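# Stack the tall tin on the low tin

## Task

Set the tall tin on top of the low tin, centred and square on it, without dropping or throwing either tin; then open the gripper and pull the arm away so the stack stands by itself.

## Robot and tools

Robot: two arms, left_arm and right_arm, each with six joints and a two-finger gripper. Each gripper carries a wrist camera: cam_left_wrist and cam_right_wrist, both 896x504 pixels.

Frame: all hand positions (metres) and quat_wxyz orientations are in the scene frame. Its origin sits at table-top height, midway between the arms' nominal bases; +z is up, +x points out over the table, and left_arm is on the +y side. Camera image sides do not match arm names. Calibrated bases: left_arm at (-0.001, +0.260, +0.044), right_arm at (+0.038, -0.296, +0.046). Printed hand poses may be off by a few centimetres, more at long reach. end_effector_position is the point between the finger pads, just short of the tips; fingers point along the gripper's +z and close along its y.

Row layout (used by execute_actions and move): one flat list of 14 numbers covering both arms, always all 14 even if one arm stays still. First left_arm: shoulder, elbow, waist, wrist pitch, wrist yaw, wrist roll (absolute target angles in radians), then its opening; then right_arm the same seven. Use this joint order only. Stated ranges: waist -2.618 to 3.054, shoulder 0.000 to 3.142, elbow 0.000 to 3.142, wrist pitch -1.571 to 1.571, wrist yaw -1.571 to 1.571, wrist roll -2.094 to 2.094; true ends may differ by up to 0.059 rad. A target more than 0.059 past an end and beyond the joint's current angle gets the call refused; targets past the real end are clipped, reported as "joint sent to its limit". Opening is absolute, -1 (closed, 0 mm) to +1 (open, about 87 mm); 0.5 gives about 69 mm, 0 about 43, -0.5 about 18. Sending 0 is a real command, so repeat the current value to leave a gripper alone.

execute_actions: actions is a list of up to 15 rows, each one 1/30 s control step; a short list repeats its last row to fill 15 steps. Empty list just reports state and images. cameras picks which images come back (omitted, null or ["all"] means all, [] none; an unknown name voids the call). Each joint's target is held within a lead of its measured angle (0.339 rad for waist, shoulder, elbow; 2.2 for wrist joints), and targets that would shift the gripper over 200 mm are scaled back, so large changes take several calls.

move: target is one 14-number row or a list of up to 15 rows, absolute joint angles, sharing at most 10 s (longer paths stop short). speed: rad/s for the joint with farthest to go, 0.01 to 12.57, default 0.5; one value or one per target. blend: rad, corner rounding for lists, default 0. opening_speed: rate of change of the opening on the -1..+1 scale per second, at least 0.2. All joints move together so the gripper traces a curve; there is no collision avoidance against objects or the other arm. First-target finger changes are sent at once; later ones apply after arrival and rest. blocking=false returns after about 0.5 s while motion continues; a new move replaces it. The result adds a "move:" line: done (within 0.035 rad of targets, at rest), off_target, moving, held or fault, plus limits=held if steps were withheld. done does not mean no contact.

wait: seconds from 0 to 10; lets the scene run holding last commands, returning early if a running move ends. stop: brakes a running move (needs some distance). zoom_image: camera (cam_left_wrist or cam_right_wrist) and region [x0, y0, x1, y1] in pixels, at most 504 by 504, from that camera's latest image. finished_scene: scene is the current scene's integer number; irreversible, and make no other call after it in that reply.

Result lines: Joint positions and Joint velocities give per arm the six joints (rad, rad/s) then gripper position 0 closed to 1 open. Joint targets shows what joints are being driven toward now; resend these to hold still. Tool commands shows current gripper commands. grip_measured is the gripper reading on the -1..+1 command scale, off by up to about 0.043. "within noise" velocities mean the arm is at rest. "joint command not followed" means the clearance check altered targets. Joint torques are total drive output in N m, nonzero in free air, wrapping at ±28 for the first three joints. MOTOR HOT appears at 75 °C; at 90 °C the arm folds and idles for the rest of the scene; at 100 °C it collapses. Holding loads, stretched poses and pushing against unreachable targets heat motors.

Gripping: after the pads touch, command about 0.04 below the reading at touch for a firm hold, less for a lighter one; close slowly, since fast closing squeezes harder.

Cautions: never drop, throw or release a tin while it moves; lower it gently onto the low tin and open only when it rests. Avoid fast contacts and driving far past a contact, which press hard. Keep the arms from hitting or squeezing each other, and keep objects and the table off camera cables. Nothing may fall or be left off the table. Objects may get nudged unexpectedly. Any arm stop costs. Smooth, low-effort motion is preferred. Before finishing, open the gripper and lift clear so the stack stays put.

Each tool is called after "Emit:" by a JSON object that holds its "op" and its "data", one argument or row to a line.

## Session

Emit:
{"op": "execute_actions", "data": {
  "actions": []
}}

Scene clock: 0.00 s.
left_arm: end_effector_position=(+0.2683, +0.2502, +0.2932) grip_measured=+1.000 end_effector_quat_wxyz=(+0.604, -0.062, +0.779, +0.157) | right_arm: end_effector_position=(+0.2685, -0.2410, +0.2808) grip_measured=+1.000 end_effector_quat_wxyz=(+0.584, +0.055, +0.807, +0.071)
Joint names: [shoulder, elbow, waist, wrist pitch, wrist yaw, wrist roll]
Joint positions: left_arm=[0.728 0.74 -0.499 -0.346 -0.837 -0.077 1] | right_arm=[0.509 0.72 0.489 -0.551 0.4 0.325 1]
Joint velocities: within noise
Joint torques (N m): no reading
Motor temperatures (°C): left_arm=[38 43 33 38 31 30 33] | right_arm=[33 40 36 35 32 34 29]
Heat: left arm: 43 °C; right arm: 40 °C.
Joint targets: left_arm=[0.728 0.750 -0.499 -0.344 -0.837 -0.077] | right_arm=[0.511 0.732 0.489 -0.540 0.401 0.325]
Tool commands: left_gripper/opening=+1.0 right_gripper/opening=+1.0

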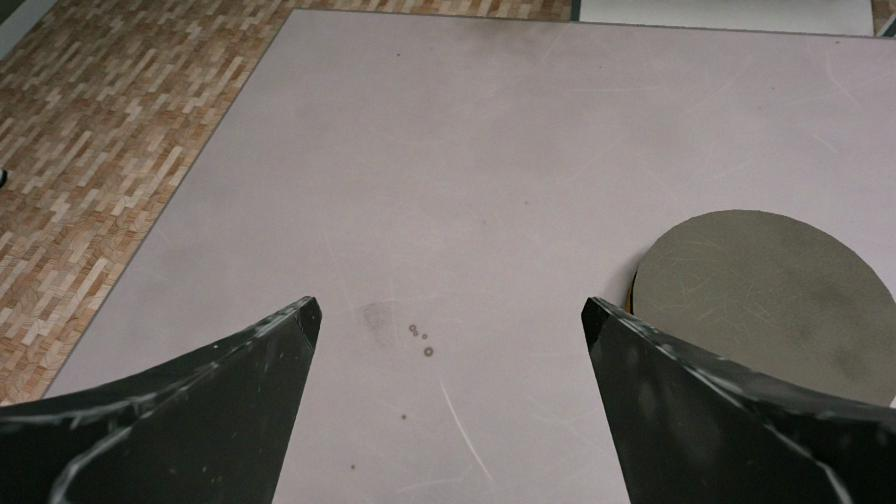

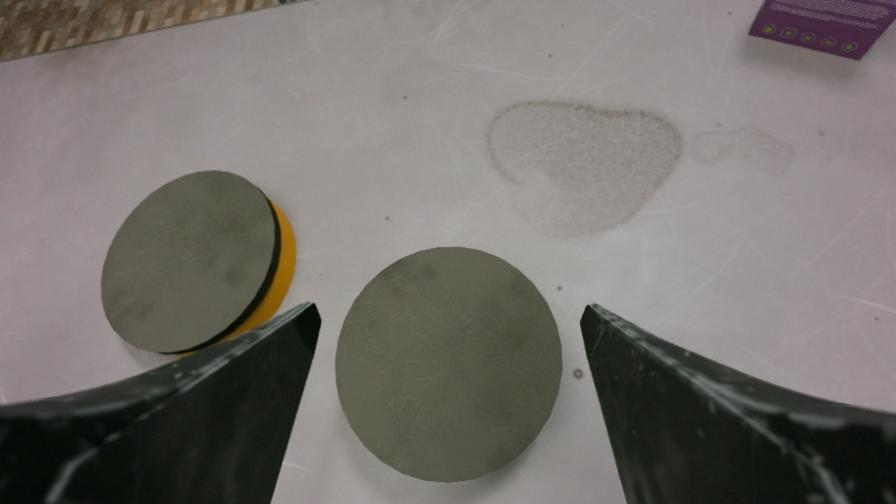

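Emit:
{"op": "zoom_image", "data": {
  "camera": "cam_left_wrist",
  "region": [560, 150, 896, 450]
}}

Emit:
{"op": "zoom_image", "data": {
  "camera": "cam_right_wrist",
  "region": [60, 140, 564, 500]
}}

Scaled by 1.500.

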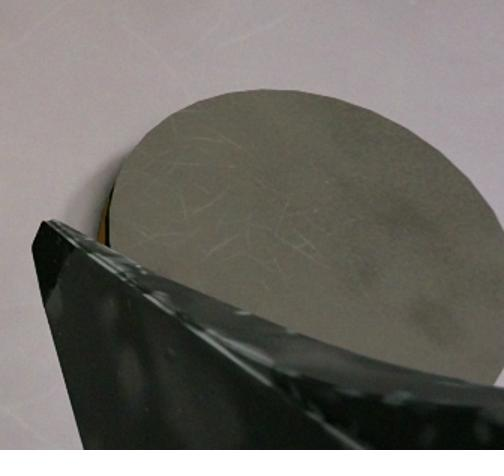

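Scaled by 1.000.

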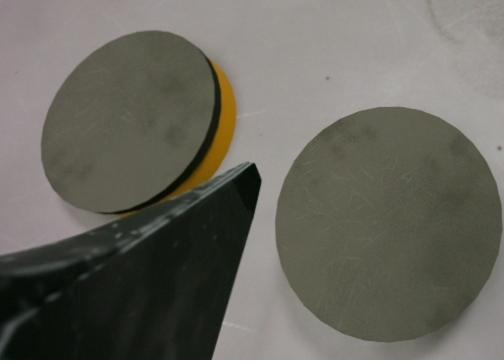

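Emit:
{"op": "move", "data": {
  "target": [0.728, 0.75, -0.499, -0.344, -0.837, -0.077, 1, 0.711, 0.932, 0.489, -0.54, 0.401, 0.325, 1]
}}

Scene clock: 64.17 s.
left_arm: end_effector_position=(+0.2683, +0.2502, +0.2932) grip_measured=+1.000 end_effector_quat_wxyz=(+0.604, -0.062, +0.779, +0.157) | right_arm: end_effector_position=(+0.2948, -0.2275, +0.3154) grip_measured=+1.000 end_effector_quat_wxyz=(+0.577, +0.053, +0.812, +0.066)
Joint names: [shoulder, elbow, waist, wrist pitch, wrist yaw, wrist roll]
Joint positions: left_arm=[0.728 0.74 -0.499 -0.346 -0.837 -0.077 1] | right_arm=[0.709 0.901 0.489 -0.553 0.4 0.325 1]
Joint velocities: within noise
Joint torques (N m): left_arm=[-0.43 7.21 0.24 1.56 -0.18 0.02] | right_arm=[0.4 8.31 -0.29 1.72 0.24 -0.01]
Motor temperatures (°C): left_arm=[38 47 33 43 31 30 33] | right_arm=[33 45 36 43 31 33 29]
Heat: left arm: 47 °C; right arm: 45 °C.
Joint targets: left_arm=[0.728 0.750 -0.499 -0.344 -0.837 -0.077] | right_arm=[0.711 0.932 0.489 -0.540 0.401 0.325]
move: done

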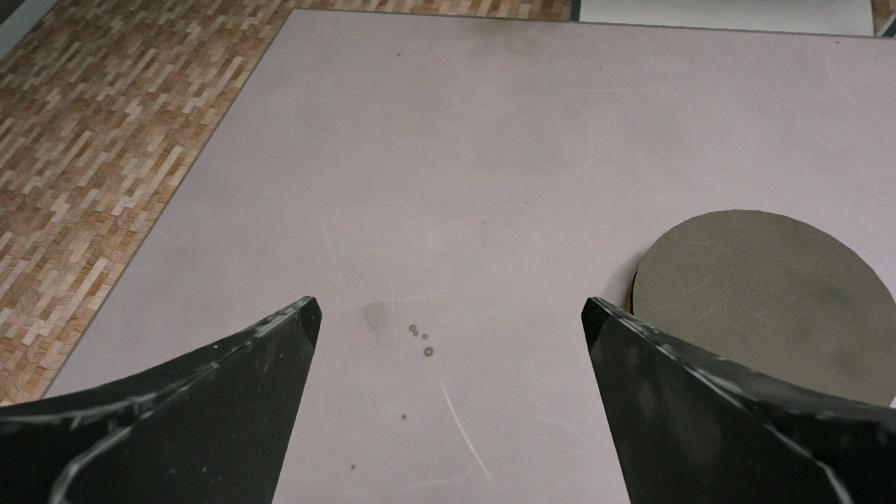

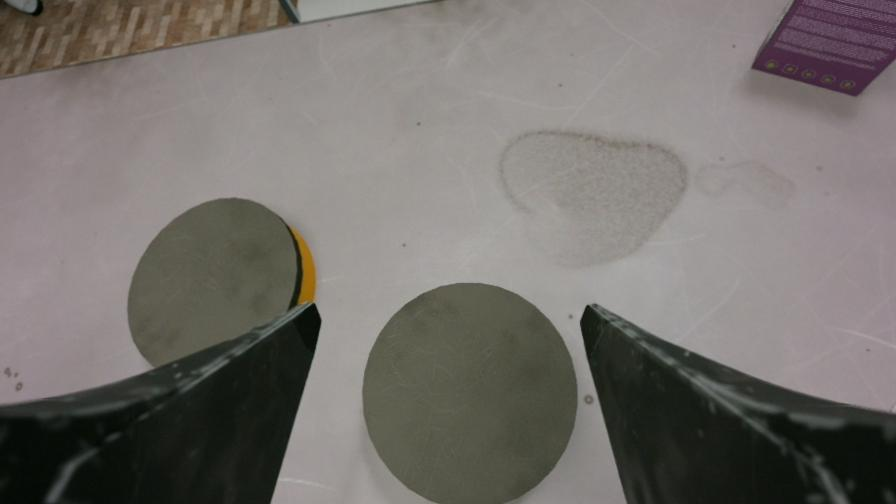

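Emit:
{"op": "move", "data": {
  "target": [0.728, 0.75, -0.499, -0.344, -0.2, -0.077, 1, 0.711, 0.932, 0.489, -0.14, 0.401, 0.325, 1]
}}

Scene clock: 110.17 s.
left_arm: end_effector_position=(+0.2632, +0.1442, +0.2760) grip_measured=+1.000 end_effector_quat_wxyz=(+0.576, +0.122, +0.803, -0.089) | right_arm: end_effector_position=(+0.3216, -0.2137, +0.4026) grip_measured=+1.000 end_effector_quat_wxyz=(+0.699, +0.090, +0.695, +0.144)
Joint names: [shoulder, elbow, waist, wrist pitch, wrist yaw, wrist roll]
Joint positions: left_arm=[0.728 0.74 -0.499 -0.346 -0.214 -0.077 1] | right_arm=[0.709 0.901 0.489 -0.173 0.4 0.325 1]
Joint velocities: within noise
Joint torques (N m): left_arm=[-0.62 7.41 0.2 1.74 0.04 0.04] | right_arm=[0.5 8.31 -0.31 1.92 0.15 -0.03]
Motor temperatures (°C): left_arm=[37 48 33 44 31 30 32] | right_arm=[32 49 35 44 31 33 29]
Heat: left arm: 48 °C; right arm: 49 °C.
Joint targets: left_arm=[0.728 0.750 -0.499 -0.344 -0.200 -0.077] | right_arm=[0.711 0.932 0.489 -0.140 0.401 0.325]
move: done

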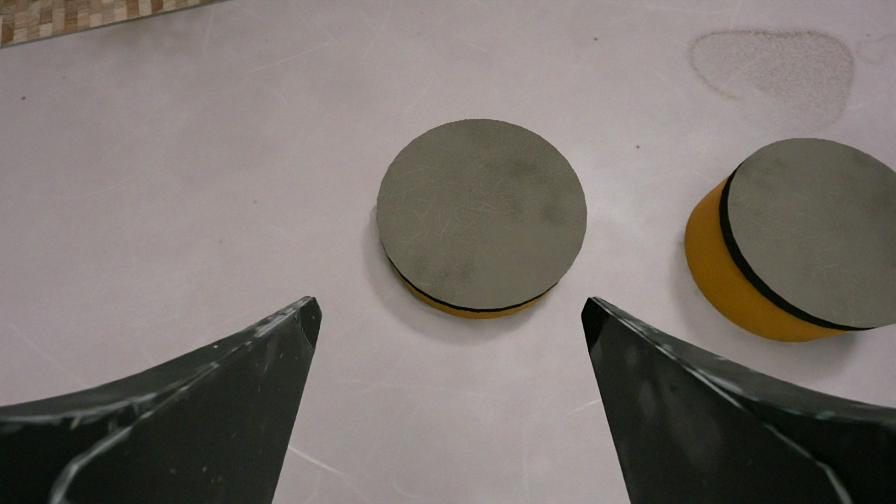

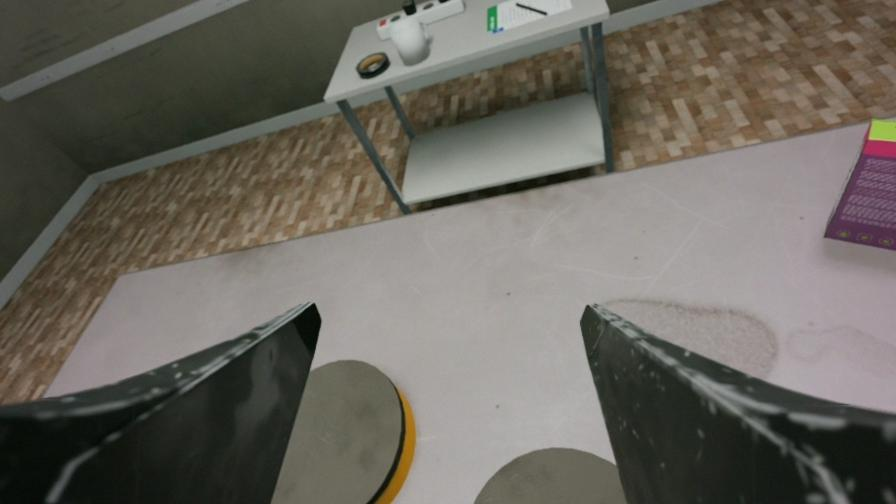

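Emit:
{"op": "move", "data": {
  "target": [0.728, 0.75, -0.499, -0.344, -0.2, -0.077, 1, 1.445, 1.013, -0.52, -1.401, -0.749, -1.946, 1],
  "speed": 0.8
}}

Scene clock: 273.00 s.
left_arm: end_effector_position=(+0.2631, +0.1440, +0.2760) grip_measured=+1.000 end_effector_quat_wxyz=(+0.576, +0.122, +0.803, -0.090) | right_arm: end_effector_position=(+0.2421, -0.3141, +0.1409) grip_measured=+1.000 end_effector_quat_wxyz=(+0.290, -0.561, +0.739, +0.236)
Joint names: [shoulder, elbow, waist, wrist pitch, wrist yaw, wrist roll]
Joint positions: left_arm=[0.728 0.74 -0.499 -0.346 -0.214 -0.077 1] | right_arm=[1.442 0.985 -0.513 -1.381 -0.726 -1.928 1]
Joint velocities: within noise
Joint torques (N m): left_arm=[-0.58 7.39 0.18 1.75 0.07 0.02] | right_arm=[-2.96 6.79 -0.83 -0.56 -0.51 -0.21]
Motor temperatures (°C): left_arm=[36 50 32 47 30 30 32] | right_arm=[31 54 35 48 31 32 29]
Heat: left arm: 50 °C; right arm: 54 °C.
Joint targets: left_arm=[0.728 0.750 -0.499 -0.344 -0.200 -0.077] | right_arm=[1.445 1.013 -0.520 -1.401 -0.749 -1.946]
move: done

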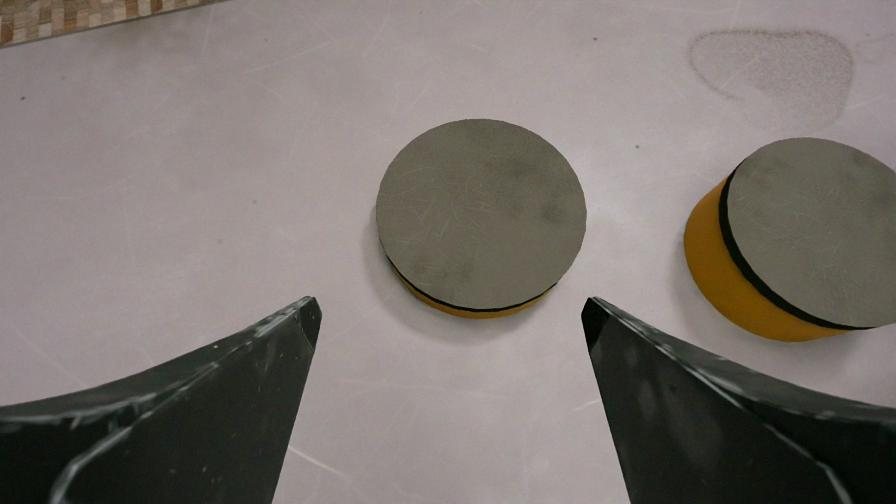

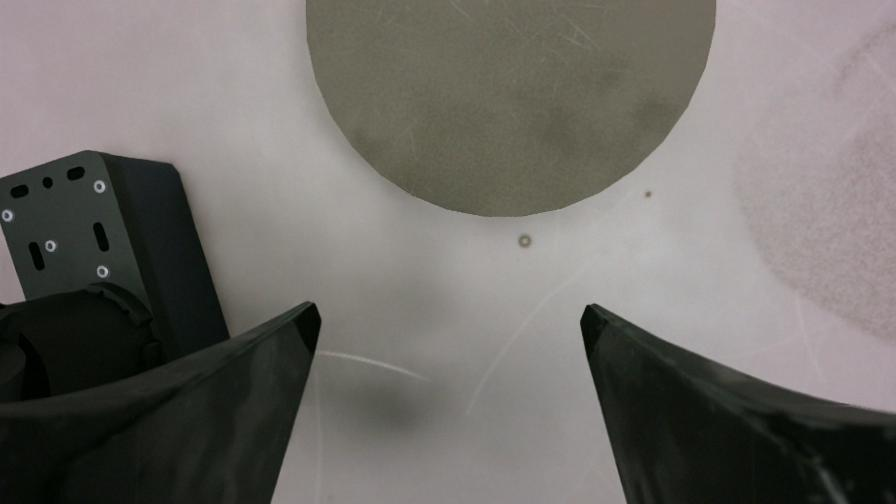

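Emit:
{"op": "zoom_image", "data": {
  "camera": "cam_left_wrist",
  "region": [644, 100, 896, 360]
}}

Emit:
{"op": "zoom_image", "data": {
  "camera": "cam_left_wrist",
  "region": [344, 90, 624, 340]
}}

Scaled by 1.938.

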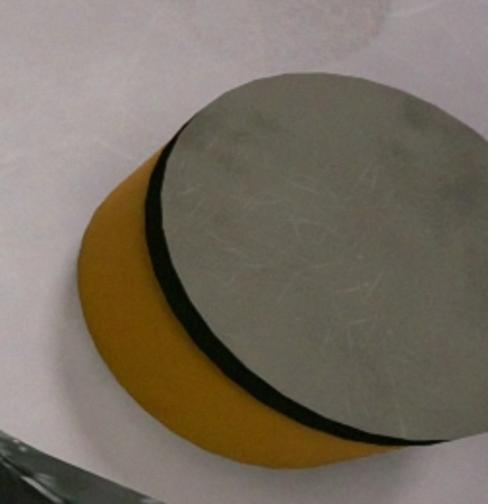

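Scaled by 1.800.

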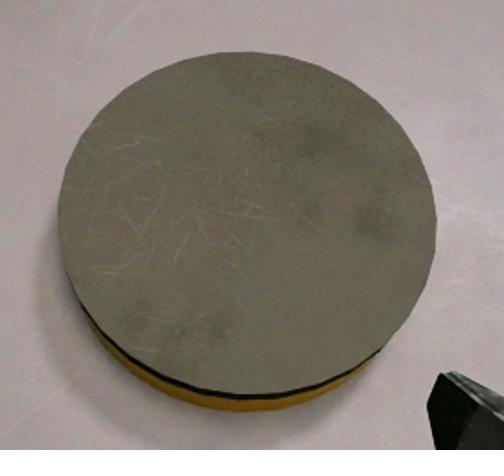

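Emit:
{"op": "move", "data": {
  "target": [2.056, 1.747, -0.624, -0.895, 0.711, 1.039, 1, 1.445, 1.013, -0.52, -1.401, -0.749, -1.946, 1],
  "speed": 0.6
}}

Scene clock: 312.90 s.
left_arm: end_effector_position=(+0.3081, -0.0817, +0.1401) grip_measured=+1.000 end_effector_quat_wxyz=(+0.222, +0.727, +0.578, -0.297) | right_arm: end_effector_position=(+0.2421, -0.3140, +0.1410) grip_measured=+1.000 end_effector_quat_wxyz=(+0.290, -0.561, +0.739, +0.236)
Joint names: [shoulder, elbow, waist, wrist pitch, wrist yaw, wrist roll]
Joint positions: left_arm=[2.056 1.715 -0.618 -0.882 0.69 1.022 1] | right_arm=[1.442 0.985 -0.513 -1.382 -0.727 -1.929 1]
Joint velocities: within noise
Joint torques (N m): left_arm=[-11.81 8.57 -0.18 0.71 0.51 0.21] | right_arm=[-2.96 6.76 -0.84 -0.55 -0.5 -0.18]
Motor temperatures (°C): left_arm=[36 51 32 47 30 30 31] | right_arm=[32 53 35 41 31 32 29]
Heat: left arm: 51 °C; right arm: 53 °C.
Joint targets: left_arm=[2.056 1.747 -0.624 -0.895 0.711 1.039] | right_arm=[1.445 1.013 -0.520 -1.401 -0.749 -1.946]
move: done

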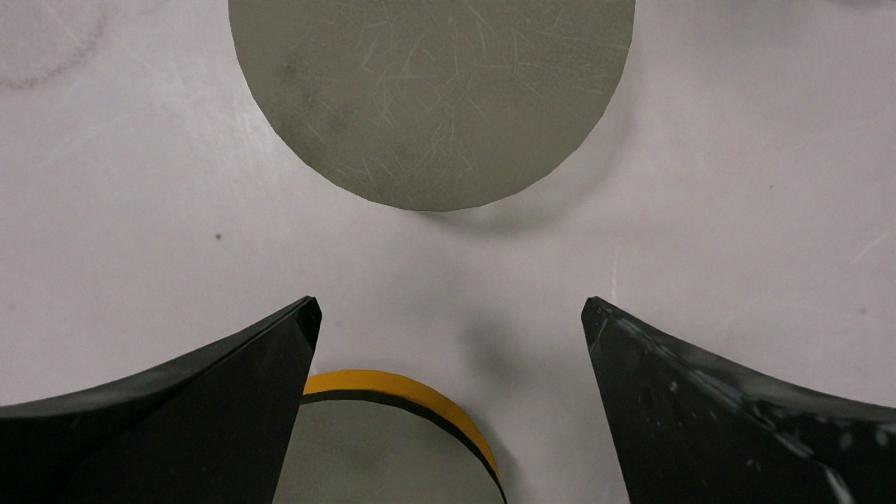

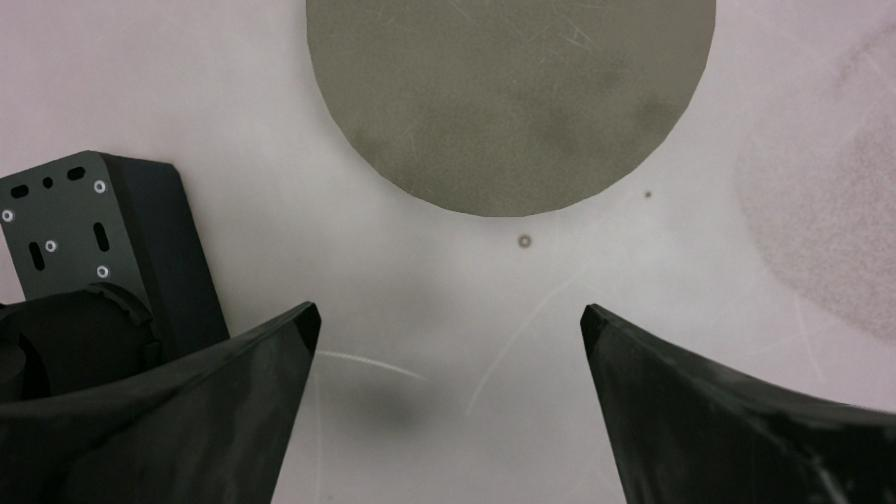

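Emit:
{"op": "move", "data": {
  "target": [2.115, 1.645, -0.613, -0.722, 0.715, 1.053, 1, 1.561, 0.912, -0.51, -1.16, -0.752, -1.934, 1],
  "speed": 0.3
}}

Scene clock: 343.83 s.
left_arm: end_effector_position=(+0.3187, -0.0902, +0.1070) grip_measured=+1.000 end_effector_quat_wxyz=(+0.234, +0.732, +0.568, -0.295) | right_arm: end_effector_position=(+0.2612, -0.3246, +0.0984) grip_measured=+1.000 end_effector_quat_wxyz=(+0.295, -0.564, +0.737, +0.227)
Joint names: [shoulder, elbow, waist, wrist pitch, wrist yaw, wrist roll]
Joint positions: left_arm=[2.109 1.656 -0.618 -0.746 0.694 1.036 1] | right_arm=[1.558 0.919 -0.513 -1.177 -0.73 -1.929 1]
Joint velocities: within noise
Joint torques (N m): left_arm=[-11.73 5.09 0.64 1.1 0.53 0.23] | right_arm=[-3.66 3.73 -0.08 -0.19 -0.51 -0.06]
Motor temperatures (°C): left_arm=[45 54 32 42 30 30 31] | right_arm=[32 53 35 38 31 32 29]
Heat: left arm: 54 °C; right arm: 53 °C.
Joint targets: left_arm=[2.115 1.645 -0.613 -0.722 0.715 1.053] | right_arm=[1.561 0.912 -0.510 -1.160 -0.752 -1.934]
move: done

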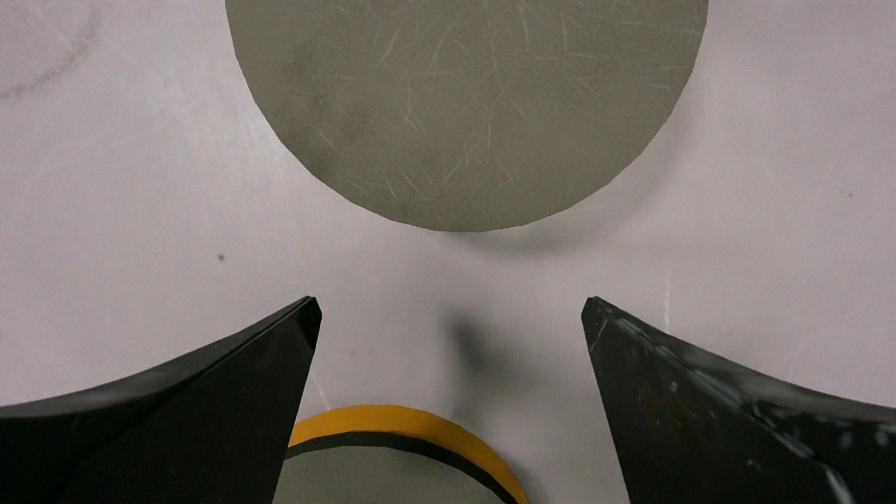

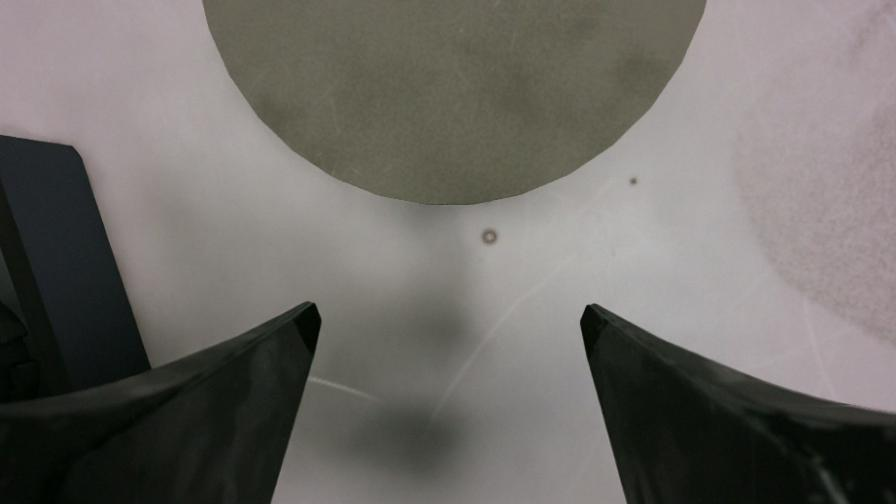

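Emit:
{"op": "move", "data": {
  "target": [2.174, 1.52, -0.601, -0.54, 0.73, 1.075, 1, 1.68, 0.8, -0.5, -0.91, -0.77, -1.93, 1],
  "speed": 0.3
}}

Scene clock: 352.13 s.
left_arm: end_effector_position=(+0.3201, -0.0874, +0.0550) grip_measured=+1.000 end_effector_quat_wxyz=(+0.238, +0.734, +0.562, -0.298) | right_arm: end_effector_position=(+0.2691, -0.3246, +0.0472) grip_measured=+1.000 end_effector_quat_wxyz=(+0.306, -0.567, +0.732, +0.222)
Joint names: [shoulder, elbow, waist, wrist pitch, wrist yaw, wrist roll]
Joint positions: left_arm=[2.168 1.531 -0.608 -0.566 0.706 1.057 1] | right_arm=[1.677 0.807 -0.507 -0.927 -0.747 -1.929 1]
Joint velocities: within noise
Joint torques (N m): left_arm=[-11.93 4.89 0.77 1.05 0.58 0.24] | right_arm=[-4.03 3.25 0.23 -0.15 -0.52 -0.02]
Motor temperatures (°C): left_arm=[46 52 32 42 30 30 31] | right_arm=[32 51 35 38 31 32 29]
Heat: left arm: 52 °C; right arm: 51 °C.
Joint targets: left_arm=[2.174 1.520 -0.601 -0.540 0.730 1.075] | right_arm=[1.680 0.800 -0.500 -0.910 -0.770 -1.930]
move: done

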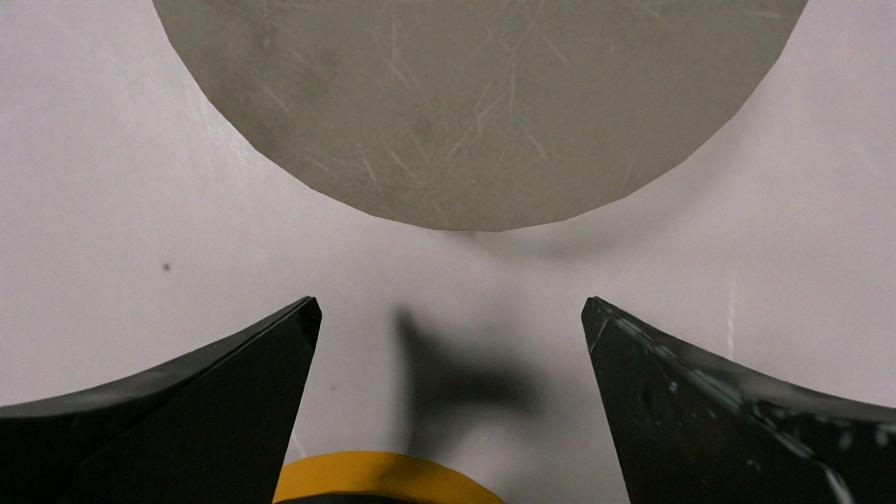

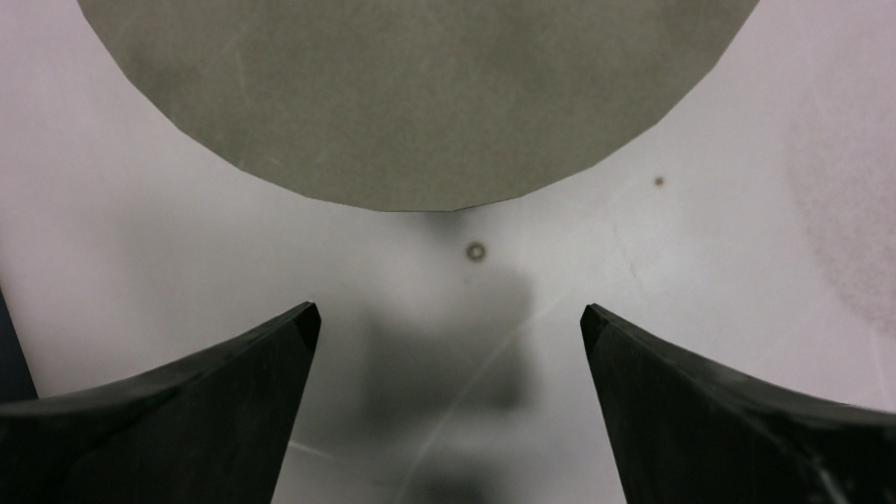

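Emit:
{"op": "move", "data": {
  "target": [2.178, 1.5, -0.664, -0.49, 0.7, 0.98, 1, 1.622, 0.742, -0.422, -0.86, -0.79, -1.807, 1],
  "speed": 0.15
}}

Scene clock: 381.47 s.
left_arm: end_effector_position=(+0.3033, -0.1057, +0.0529) grip_measured=+1.000 end_effector_quat_wxyz=(+0.233, +0.730, +0.564, -0.308) | right_arm: end_effector_position=(+0.2619, -0.2999, +0.0440) grip_measured=+1.000 end_effector_quat_wxyz=(+0.297, -0.557, +0.736, +0.242)
Joint names: [shoulder, elbow, waist, wrist pitch, wrist yaw, wrist roll]
Joint positions: left_arm=[2.168 1.512 -0.659 -0.516 0.706 0.985 1] | right_arm=[1.644 0.75 -0.428 -0.877 -0.767 -1.82 1]
Joint velocities: within noise
Joint torques (N m): left_arm=[-11.52 4.77 -0.24 1.15 0.26 0.01] | right_arm=[-5.67 3.14 0.18 -0.1 -0.53 0.13]
Motor temperatures (°C): left_arm=[49 49 32 41 30 30 31] | right_arm=[33 49 35 36 31 32 29]
Heat: left arm: 49 °C; right arm: 49 °C.
Joint targets: left_arm=[2.178 1.500 -0.664 -0.490 0.700 0.980] | right_arm=[1.622 0.742 -0.422 -0.860 -0.790 -1.807]
move: done

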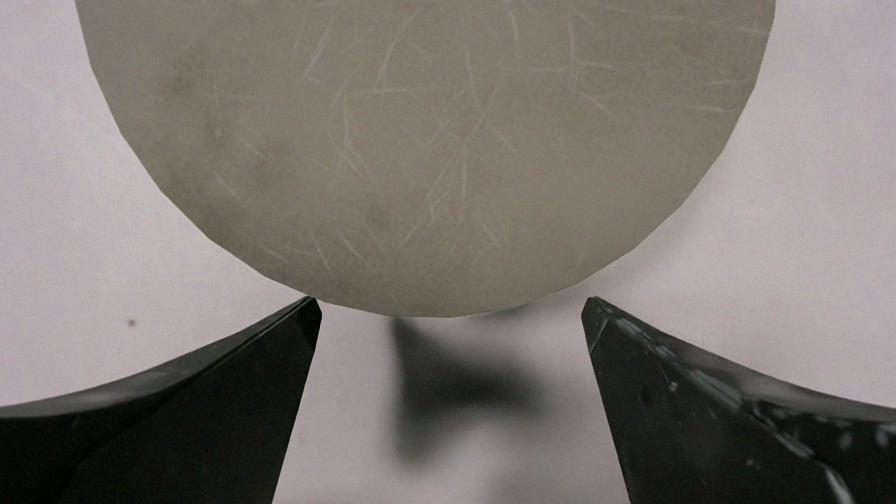

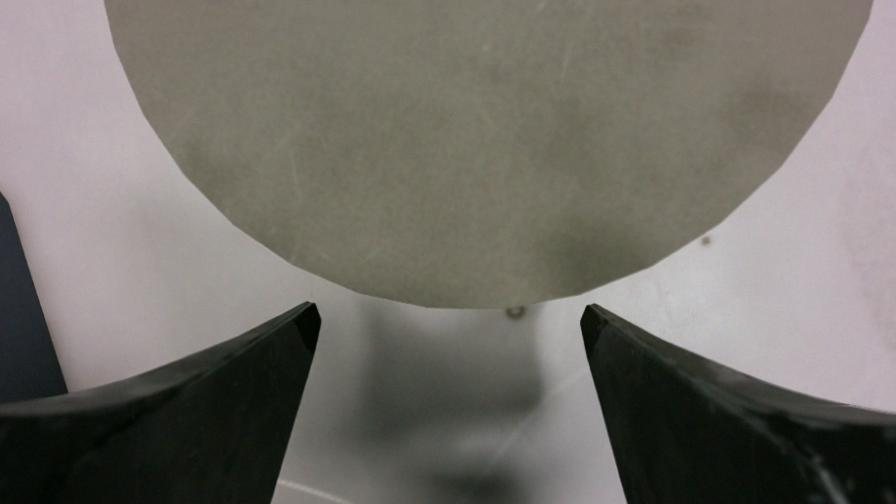

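Emit:
{"op": "move", "data": {
  "target": [2.205, 1.563, -0.674, -0.487, 0.7, 0.98, 1, 1.678, 0.81, -0.377, -0.86, -0.79, -1.807, 1],
  "speed": 0.1
}}

Scene clock: 412.63 s.
left_arm: end_effector_position=(+0.3036, -0.1109, +0.0468) grip_measured=+1.000 end_effector_quat_wxyz=(+0.230, +0.731, +0.562, -0.310) | right_arm: end_effector_position=(+0.2719, -0.2942, +0.0444) grip_measured=+1.000 end_effector_quat_wxyz=(+0.294, -0.575, +0.723, +0.245)
Joint names: [shoulder, elbow, waist, wrist pitch, wrist yaw, wrist roll]
Joint positions: left_arm=[2.196 1.532 -0.667 -0.512 0.706 0.984 1] | right_arm=[1.673 0.786 -0.384 -0.875 -0.768 -1.819 1]
Joint velocities: within noise
Joint torques (N m): left_arm=[-11.74 8.17 -0.32 1.13 0.27 -0.02] | right_arm=[-3.89 5.75 0.23 -0.11 -0.53 0.11]
Motor temperatures (°C): left_arm=[51 49 32 40 30 30 31] | right_arm=[35 47 35 35 31 32 29]
Heat: left arm: 51 °C; right arm: 47 °C.
Joint targets: left_arm=[2.205 1.563 -0.674 -0.487 0.700 0.980] | right_arm=[1.678 0.810 -0.377 -0.860 -0.790 -1.807]
move: done

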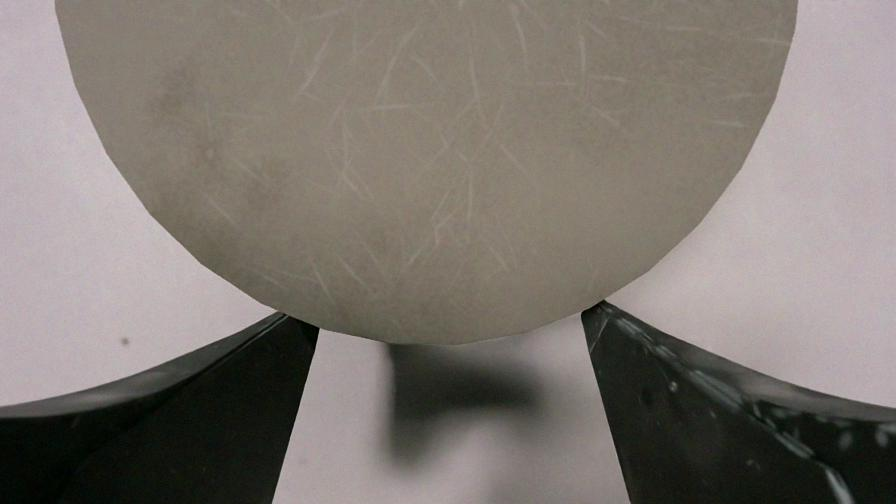

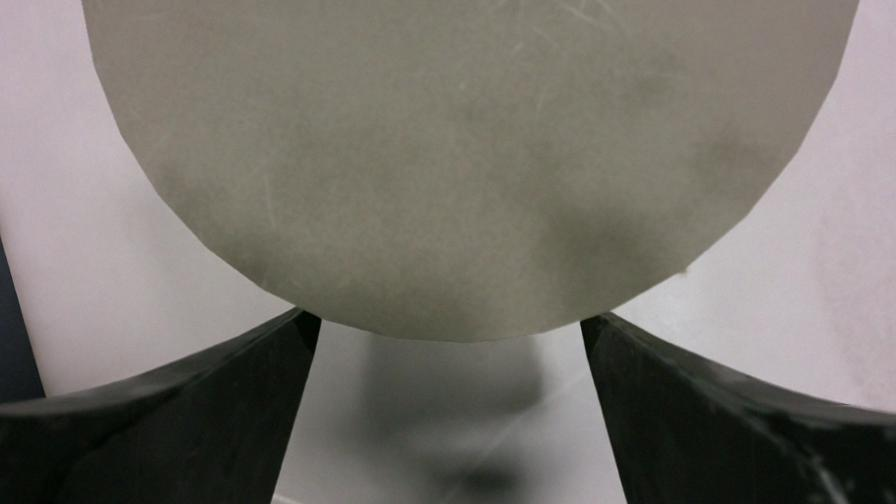

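Emit:
{"op": "move", "data": {
  "target": [2.217, 1.583, -0.686, -0.495, 0.7, 0.98, 1, 1.684, 0.817, -0.348, -0.86, -0.79, -1.807, 1],
  "speed": 0.1
}}

Scene clock: 424.57 s.
left_arm: end_effector_position=(+0.3032, -0.1173, +0.0470) grip_measured=+1.000 end_effector_quat_wxyz=(+0.232, +0.735, +0.557, -0.309) | right_arm: end_effector_position=(+0.2734, -0.2880, +0.0444) grip_measured=+1.000 end_effector_quat_wxyz=(+0.291, -0.585, +0.715, +0.249)
Joint names: [shoulder, elbow, waist, wrist pitch, wrist yaw, wrist roll]
Joint positions: left_arm=[2.207 1.551 -0.678 -0.512 0.705 0.984 1] | right_arm=[1.679 0.793 -0.355 -0.875 -0.768 -1.819 1]
Joint velocities: within noise
Joint torques (N m): left_arm=[-11.81 8.35 -0.46 1.06 0.27 0] | right_arm=[-3.92 5.78 0.25 -0.11 -0.53 0.12]
Motor temperatures (°C): left_arm=[53 49 32 40 30 30 31] | right_arm=[35 47 35 34 31 32 29]
Heat: left arm: 53 °C; right arm: 47 °C.
Joint targets: left_arm=[2.217 1.583 -0.686 -0.495 0.700 0.980] | right_arm=[1.684 0.817 -0.348 -0.860 -0.790 -1.807]
move: done

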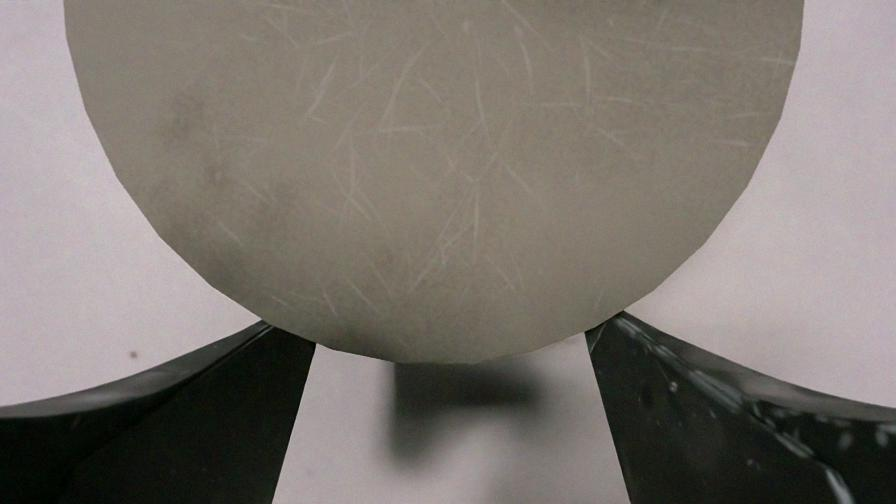

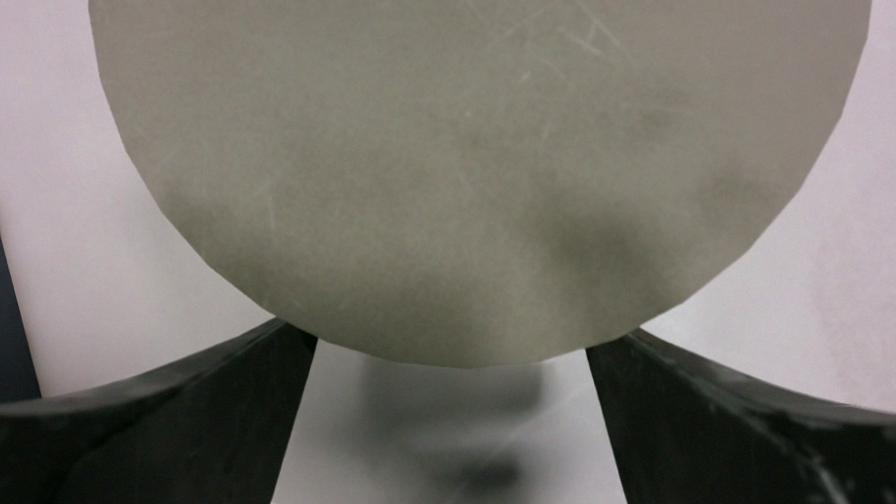

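Emit:
{"op": "move", "data": {
  "target": [2.225, 1.596, -0.694, -0.5, 0.7, 0.98, 1, 1.688, 0.821, -0.329, -0.86, -0.79, -1.807, 1],
  "speed": 0.1
}}

Scene clock: 430.30 s.
left_arm: end_effector_position=(+0.3049, -0.1196, +0.0463) grip_measured=+1.000 end_effector_quat_wxyz=(+0.232, +0.736, +0.557, -0.307) | right_arm: end_effector_position=(+0.2744, -0.2841, +0.0443) grip_measured=+1.000 end_effector_quat_wxyz=(+0.289, -0.592, +0.709, +0.252)
Joint names: [shoulder, elbow, waist, wrist pitch, wrist yaw, wrist roll]
Joint positions: left_arm=[2.215 1.563 -0.682 -0.512 0.698 0.982 1] | right_arm=[1.683 0.797 -0.337 -0.874 -0.768 -1.819 1]
Joint velocities: within noise
Joint torques (N m): left_arm=[-11.93 8.42 -0.75 1.03 0.34 0.02] | right_arm=[-3.96 5.74 0.25 -0.11 -0.53 0.11]
Motor temperatures (°C): left_arm=[53 50 32 40 30 30 31] | right_arm=[35 47 35 34 31 32 29]
Heat: left arm: 53 °C; right arm: 47 °C.
Joint targets: left_arm=[2.225 1.596 -0.694 -0.500 0.700 0.980] | right_arm=[1.688 0.821 -0.329 -0.860 -0.790 -1.807]
move: done

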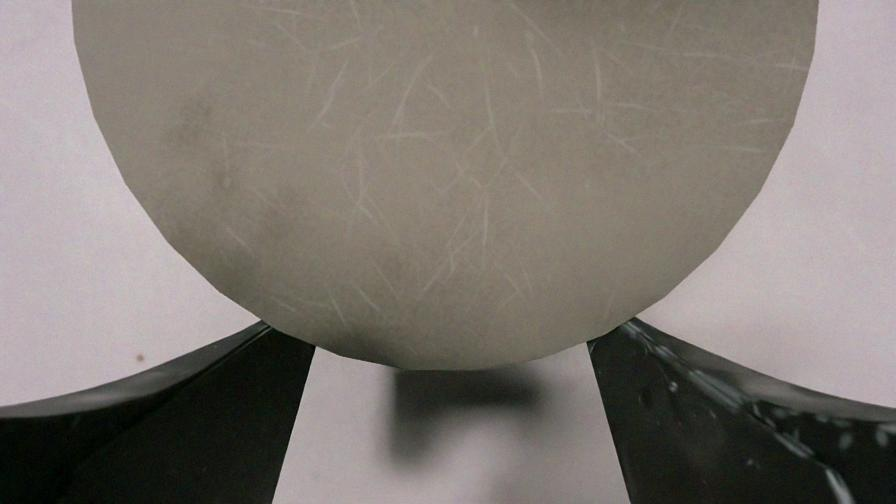

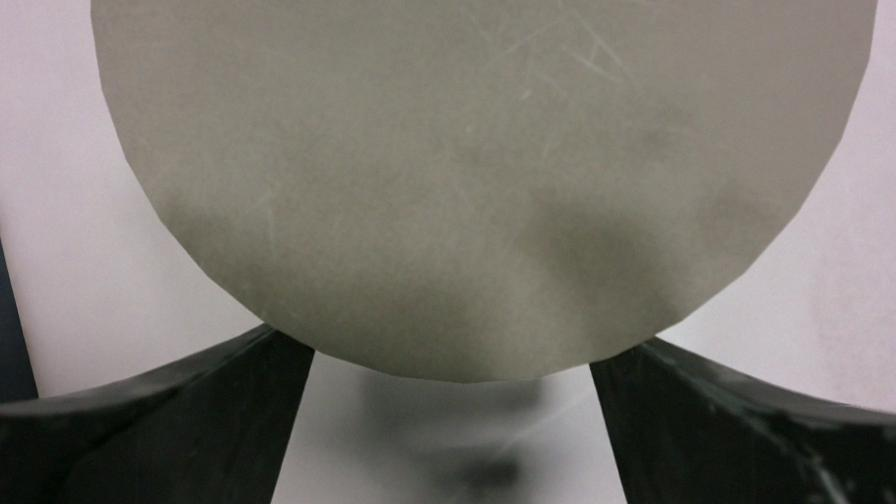

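Emit:
{"op": "move", "data": {
  "target": [2.225, 1.596, -0.694, -0.5, 0.7, 0.98, 1, 1.691, 0.824, -0.309, -0.86, -0.79, -1.807, 1],
  "speed": 0.1
}}

Scene clock: 435.13 s.
left_arm: end_effector_position=(+0.3052, -0.1194, +0.0461) grip_measured=+1.000 end_effector_quat_wxyz=(+0.232, +0.736, +0.558, -0.306) | right_arm: end_effector_position=(+0.2776, -0.2817, +0.0444) grip_measured=+1.000 end_effector_quat_wxyz=(+0.289, -0.598, +0.705, +0.250)
Joint names: [shoulder, elbow, waist, wrist pitch, wrist yaw, wrist roll]
Joint positions: left_arm=[2.215 1.563 -0.682 -0.512 0.696 0.981 1] | right_arm=[1.686 0.802 -0.322 -0.866 -0.768 -1.815 1]
Joint velocities: within noise
Joint torques (N m): left_arm=[-11.9 8.43 -0.77 1.02 0.36 0.01] | right_arm=[-3.95 5.59 0.64 -0.17 -0.53 0.08]
Motor temperatures (°C): left_arm=[52 51 32 40 30 30 31] | right_arm=[35 48 35 34 31 32 29]
Heat: left arm: 52 °C; right arm: 48 °C.
Joint targets: left_arm=[2.225 1.596 -0.694 -0.500 0.700 0.980] | right_arm=[1.691 0.824 -0.309 -0.860 -0.790 -1.807]
move: done

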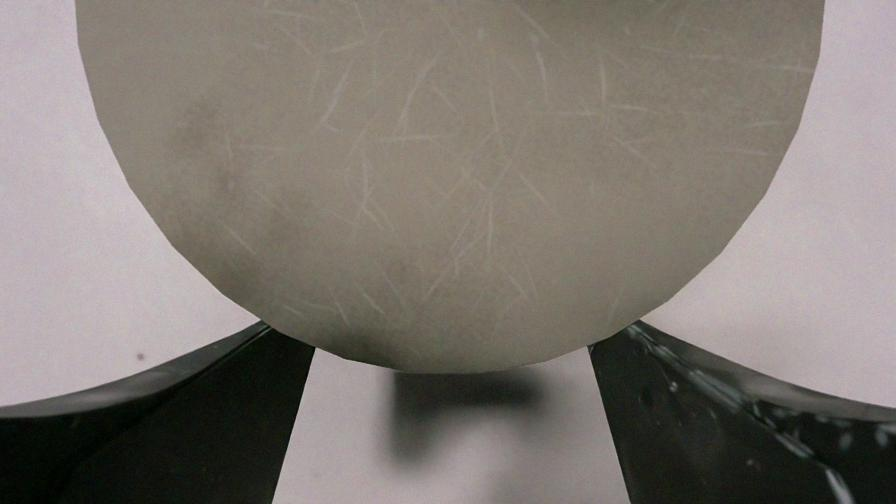

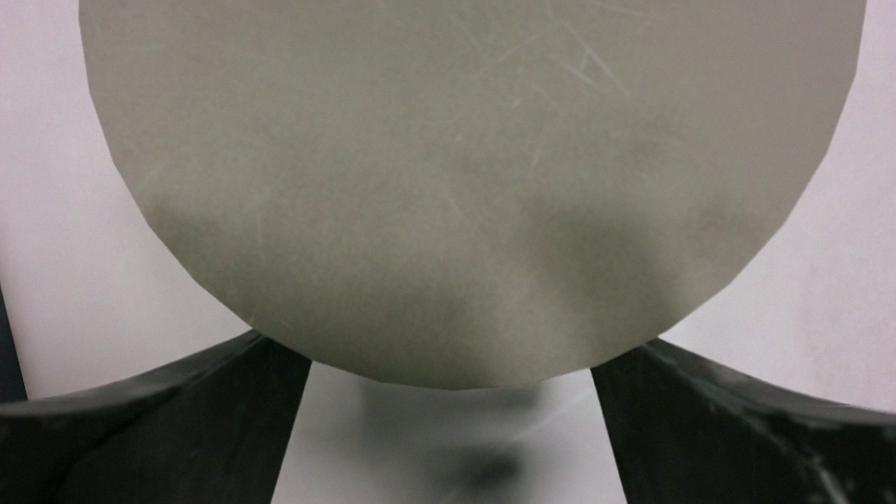

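Emit:
{"op": "move", "data": {
  "target": [2.23, 1.605, -0.739, -0.505, 0.7, 0.98, 1, 1.694, 0.827, -0.279, -0.86, -0.79, -1.807, 1],
  "speed": 0.1
}}

Scene clock: 445.63 s.
left_arm: end_effector_position=(+0.3047, -0.1202, +0.0453) grip_measured=+1.000 end_effector_quat_wxyz=(+0.227, +0.742, +0.561, -0.290) | right_arm: end_effector_position=(+0.2801, -0.2810, +0.0438) grip_measured=+1.000 end_effector_quat_wxyz=(+0.282, -0.609, +0.700, +0.244)
Joint names: [shoulder, elbow, waist, wrist pitch, wrist yaw, wrist roll]
Joint positions: left_arm=[2.215 1.573 -0.696 -0.527 0.657 0.979 1] | right_arm=[1.686 0.809 -0.302 -0.858 -0.75 -1.812 1]
Joint velocities: within noise
Joint torques (N m): left_arm=[-11.48 8.29 -3.21 1.15 0.75 0.04] | right_arm=[-3.75 5.33 1.42 -0.22 -0.73 0.04]
Motor temperatures (°C): left_arm=[52 53 32 40 30 30 31] | right_arm=[34 48 35 34 31 32 29]
Heat: left arm: 53 °C; right arm: 48 °C.
Joint targets: left_arm=[2.230 1.605 -0.739 -0.505 0.700 0.980] | right_arm=[1.694 0.827 -0.279 -0.860 -0.790 -1.807]
move: off_target (left_arm, right_arm); left_arm: the waist is farthest, 0.043 rad from its target; right_arm: the wrist yaw is farthest, 0.040 rad from its target

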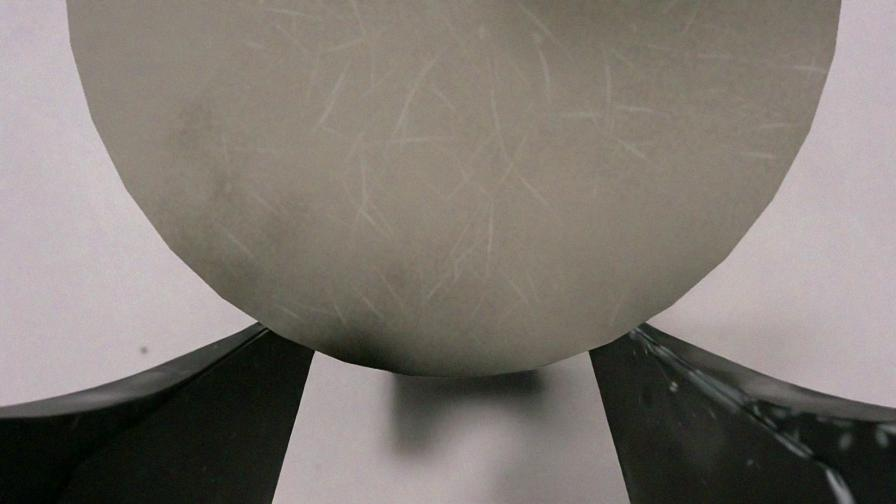

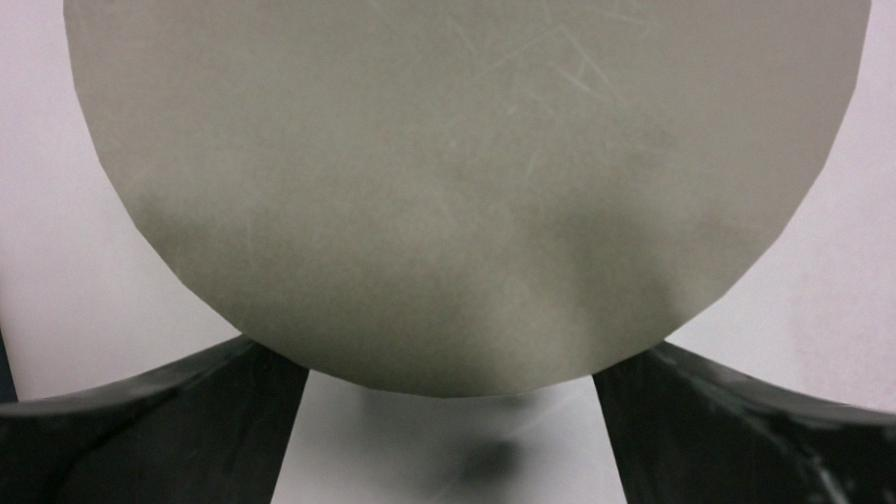

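Emit:
{"op": "move", "data": {
  "target": [2.207, 1.631, -0.759, -0.554, 0.71, 0.98, 1, 1.655, 0.856, -0.259, -0.928, -0.80, -1.807, 1],
  "speed": 0.05
}}

Scene clock: 457.13 s.
left_arm: end_effector_position=(+0.2990, -0.1196, +0.0467) grip_measured=+1.000 end_effector_quat_wxyz=(+0.211, +0.743, +0.568, -0.284) | right_arm: end_effector_position=(+0.2765, -0.2813, +0.0461) grip_measured=+1.000 end_effector_quat_wxyz=(+0.263, -0.616, +0.701, +0.245)
Joint names: [shoulder, elbow, waist, wrist pitch, wrist yaw, wrist roll]
Joint positions: left_arm=[2.215 1.594 -0.711 -0.573 0.633 0.969 1] | right_arm=[1.682 0.828 -0.285 -0.896 -0.717 -1.81 1]
Joint velocities: within noise
Joint torques (N m): left_arm=[-13.76 8.69 -3.66 1.1 1.08 0.15] | right_arm=[-6.49 6.19 1.68 -0.52 -1.18 0.03]
Motor temperatures (°C): left_arm=[51 54 33 40 31 30 31] | right_arm=[34 48 35 33 32 32 29]
Heat: left arm: 54 °C; right arm: 48 °C.
Joint targets: left_arm=[2.207 1.631 -0.759 -0.554 0.710 0.980] | right_arm=[1.655 0.856 -0.259 -0.928 -0.800 -1.807]
move: off_target (left_arm, right_arm); left_arm: the wrist yaw is farthest, 0.077 rad from its target; right_arm: the wrist yaw is farthest, 0.083 rad from its target

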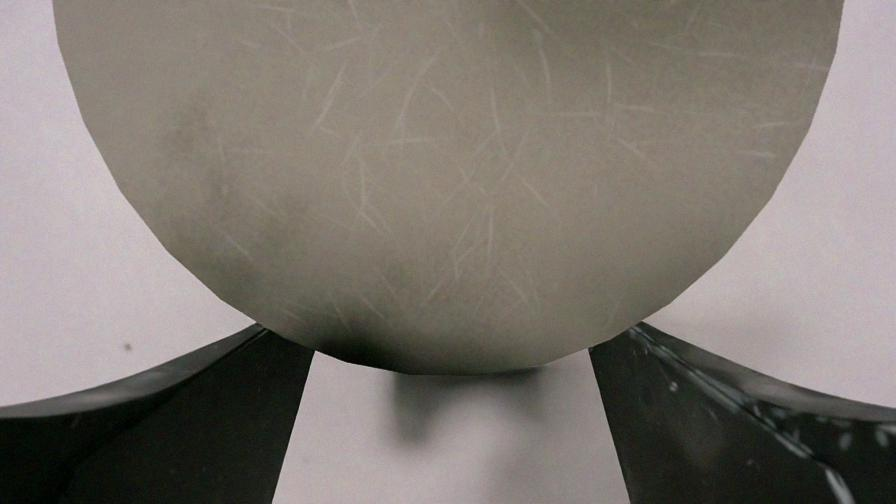

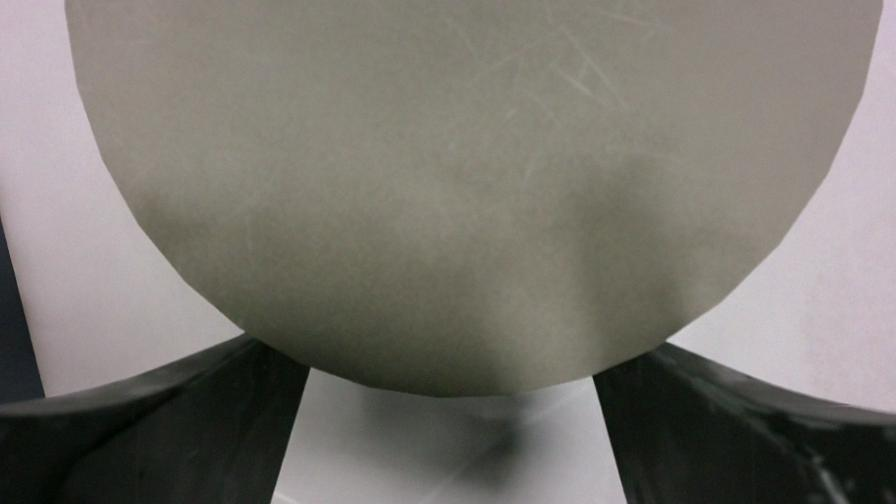

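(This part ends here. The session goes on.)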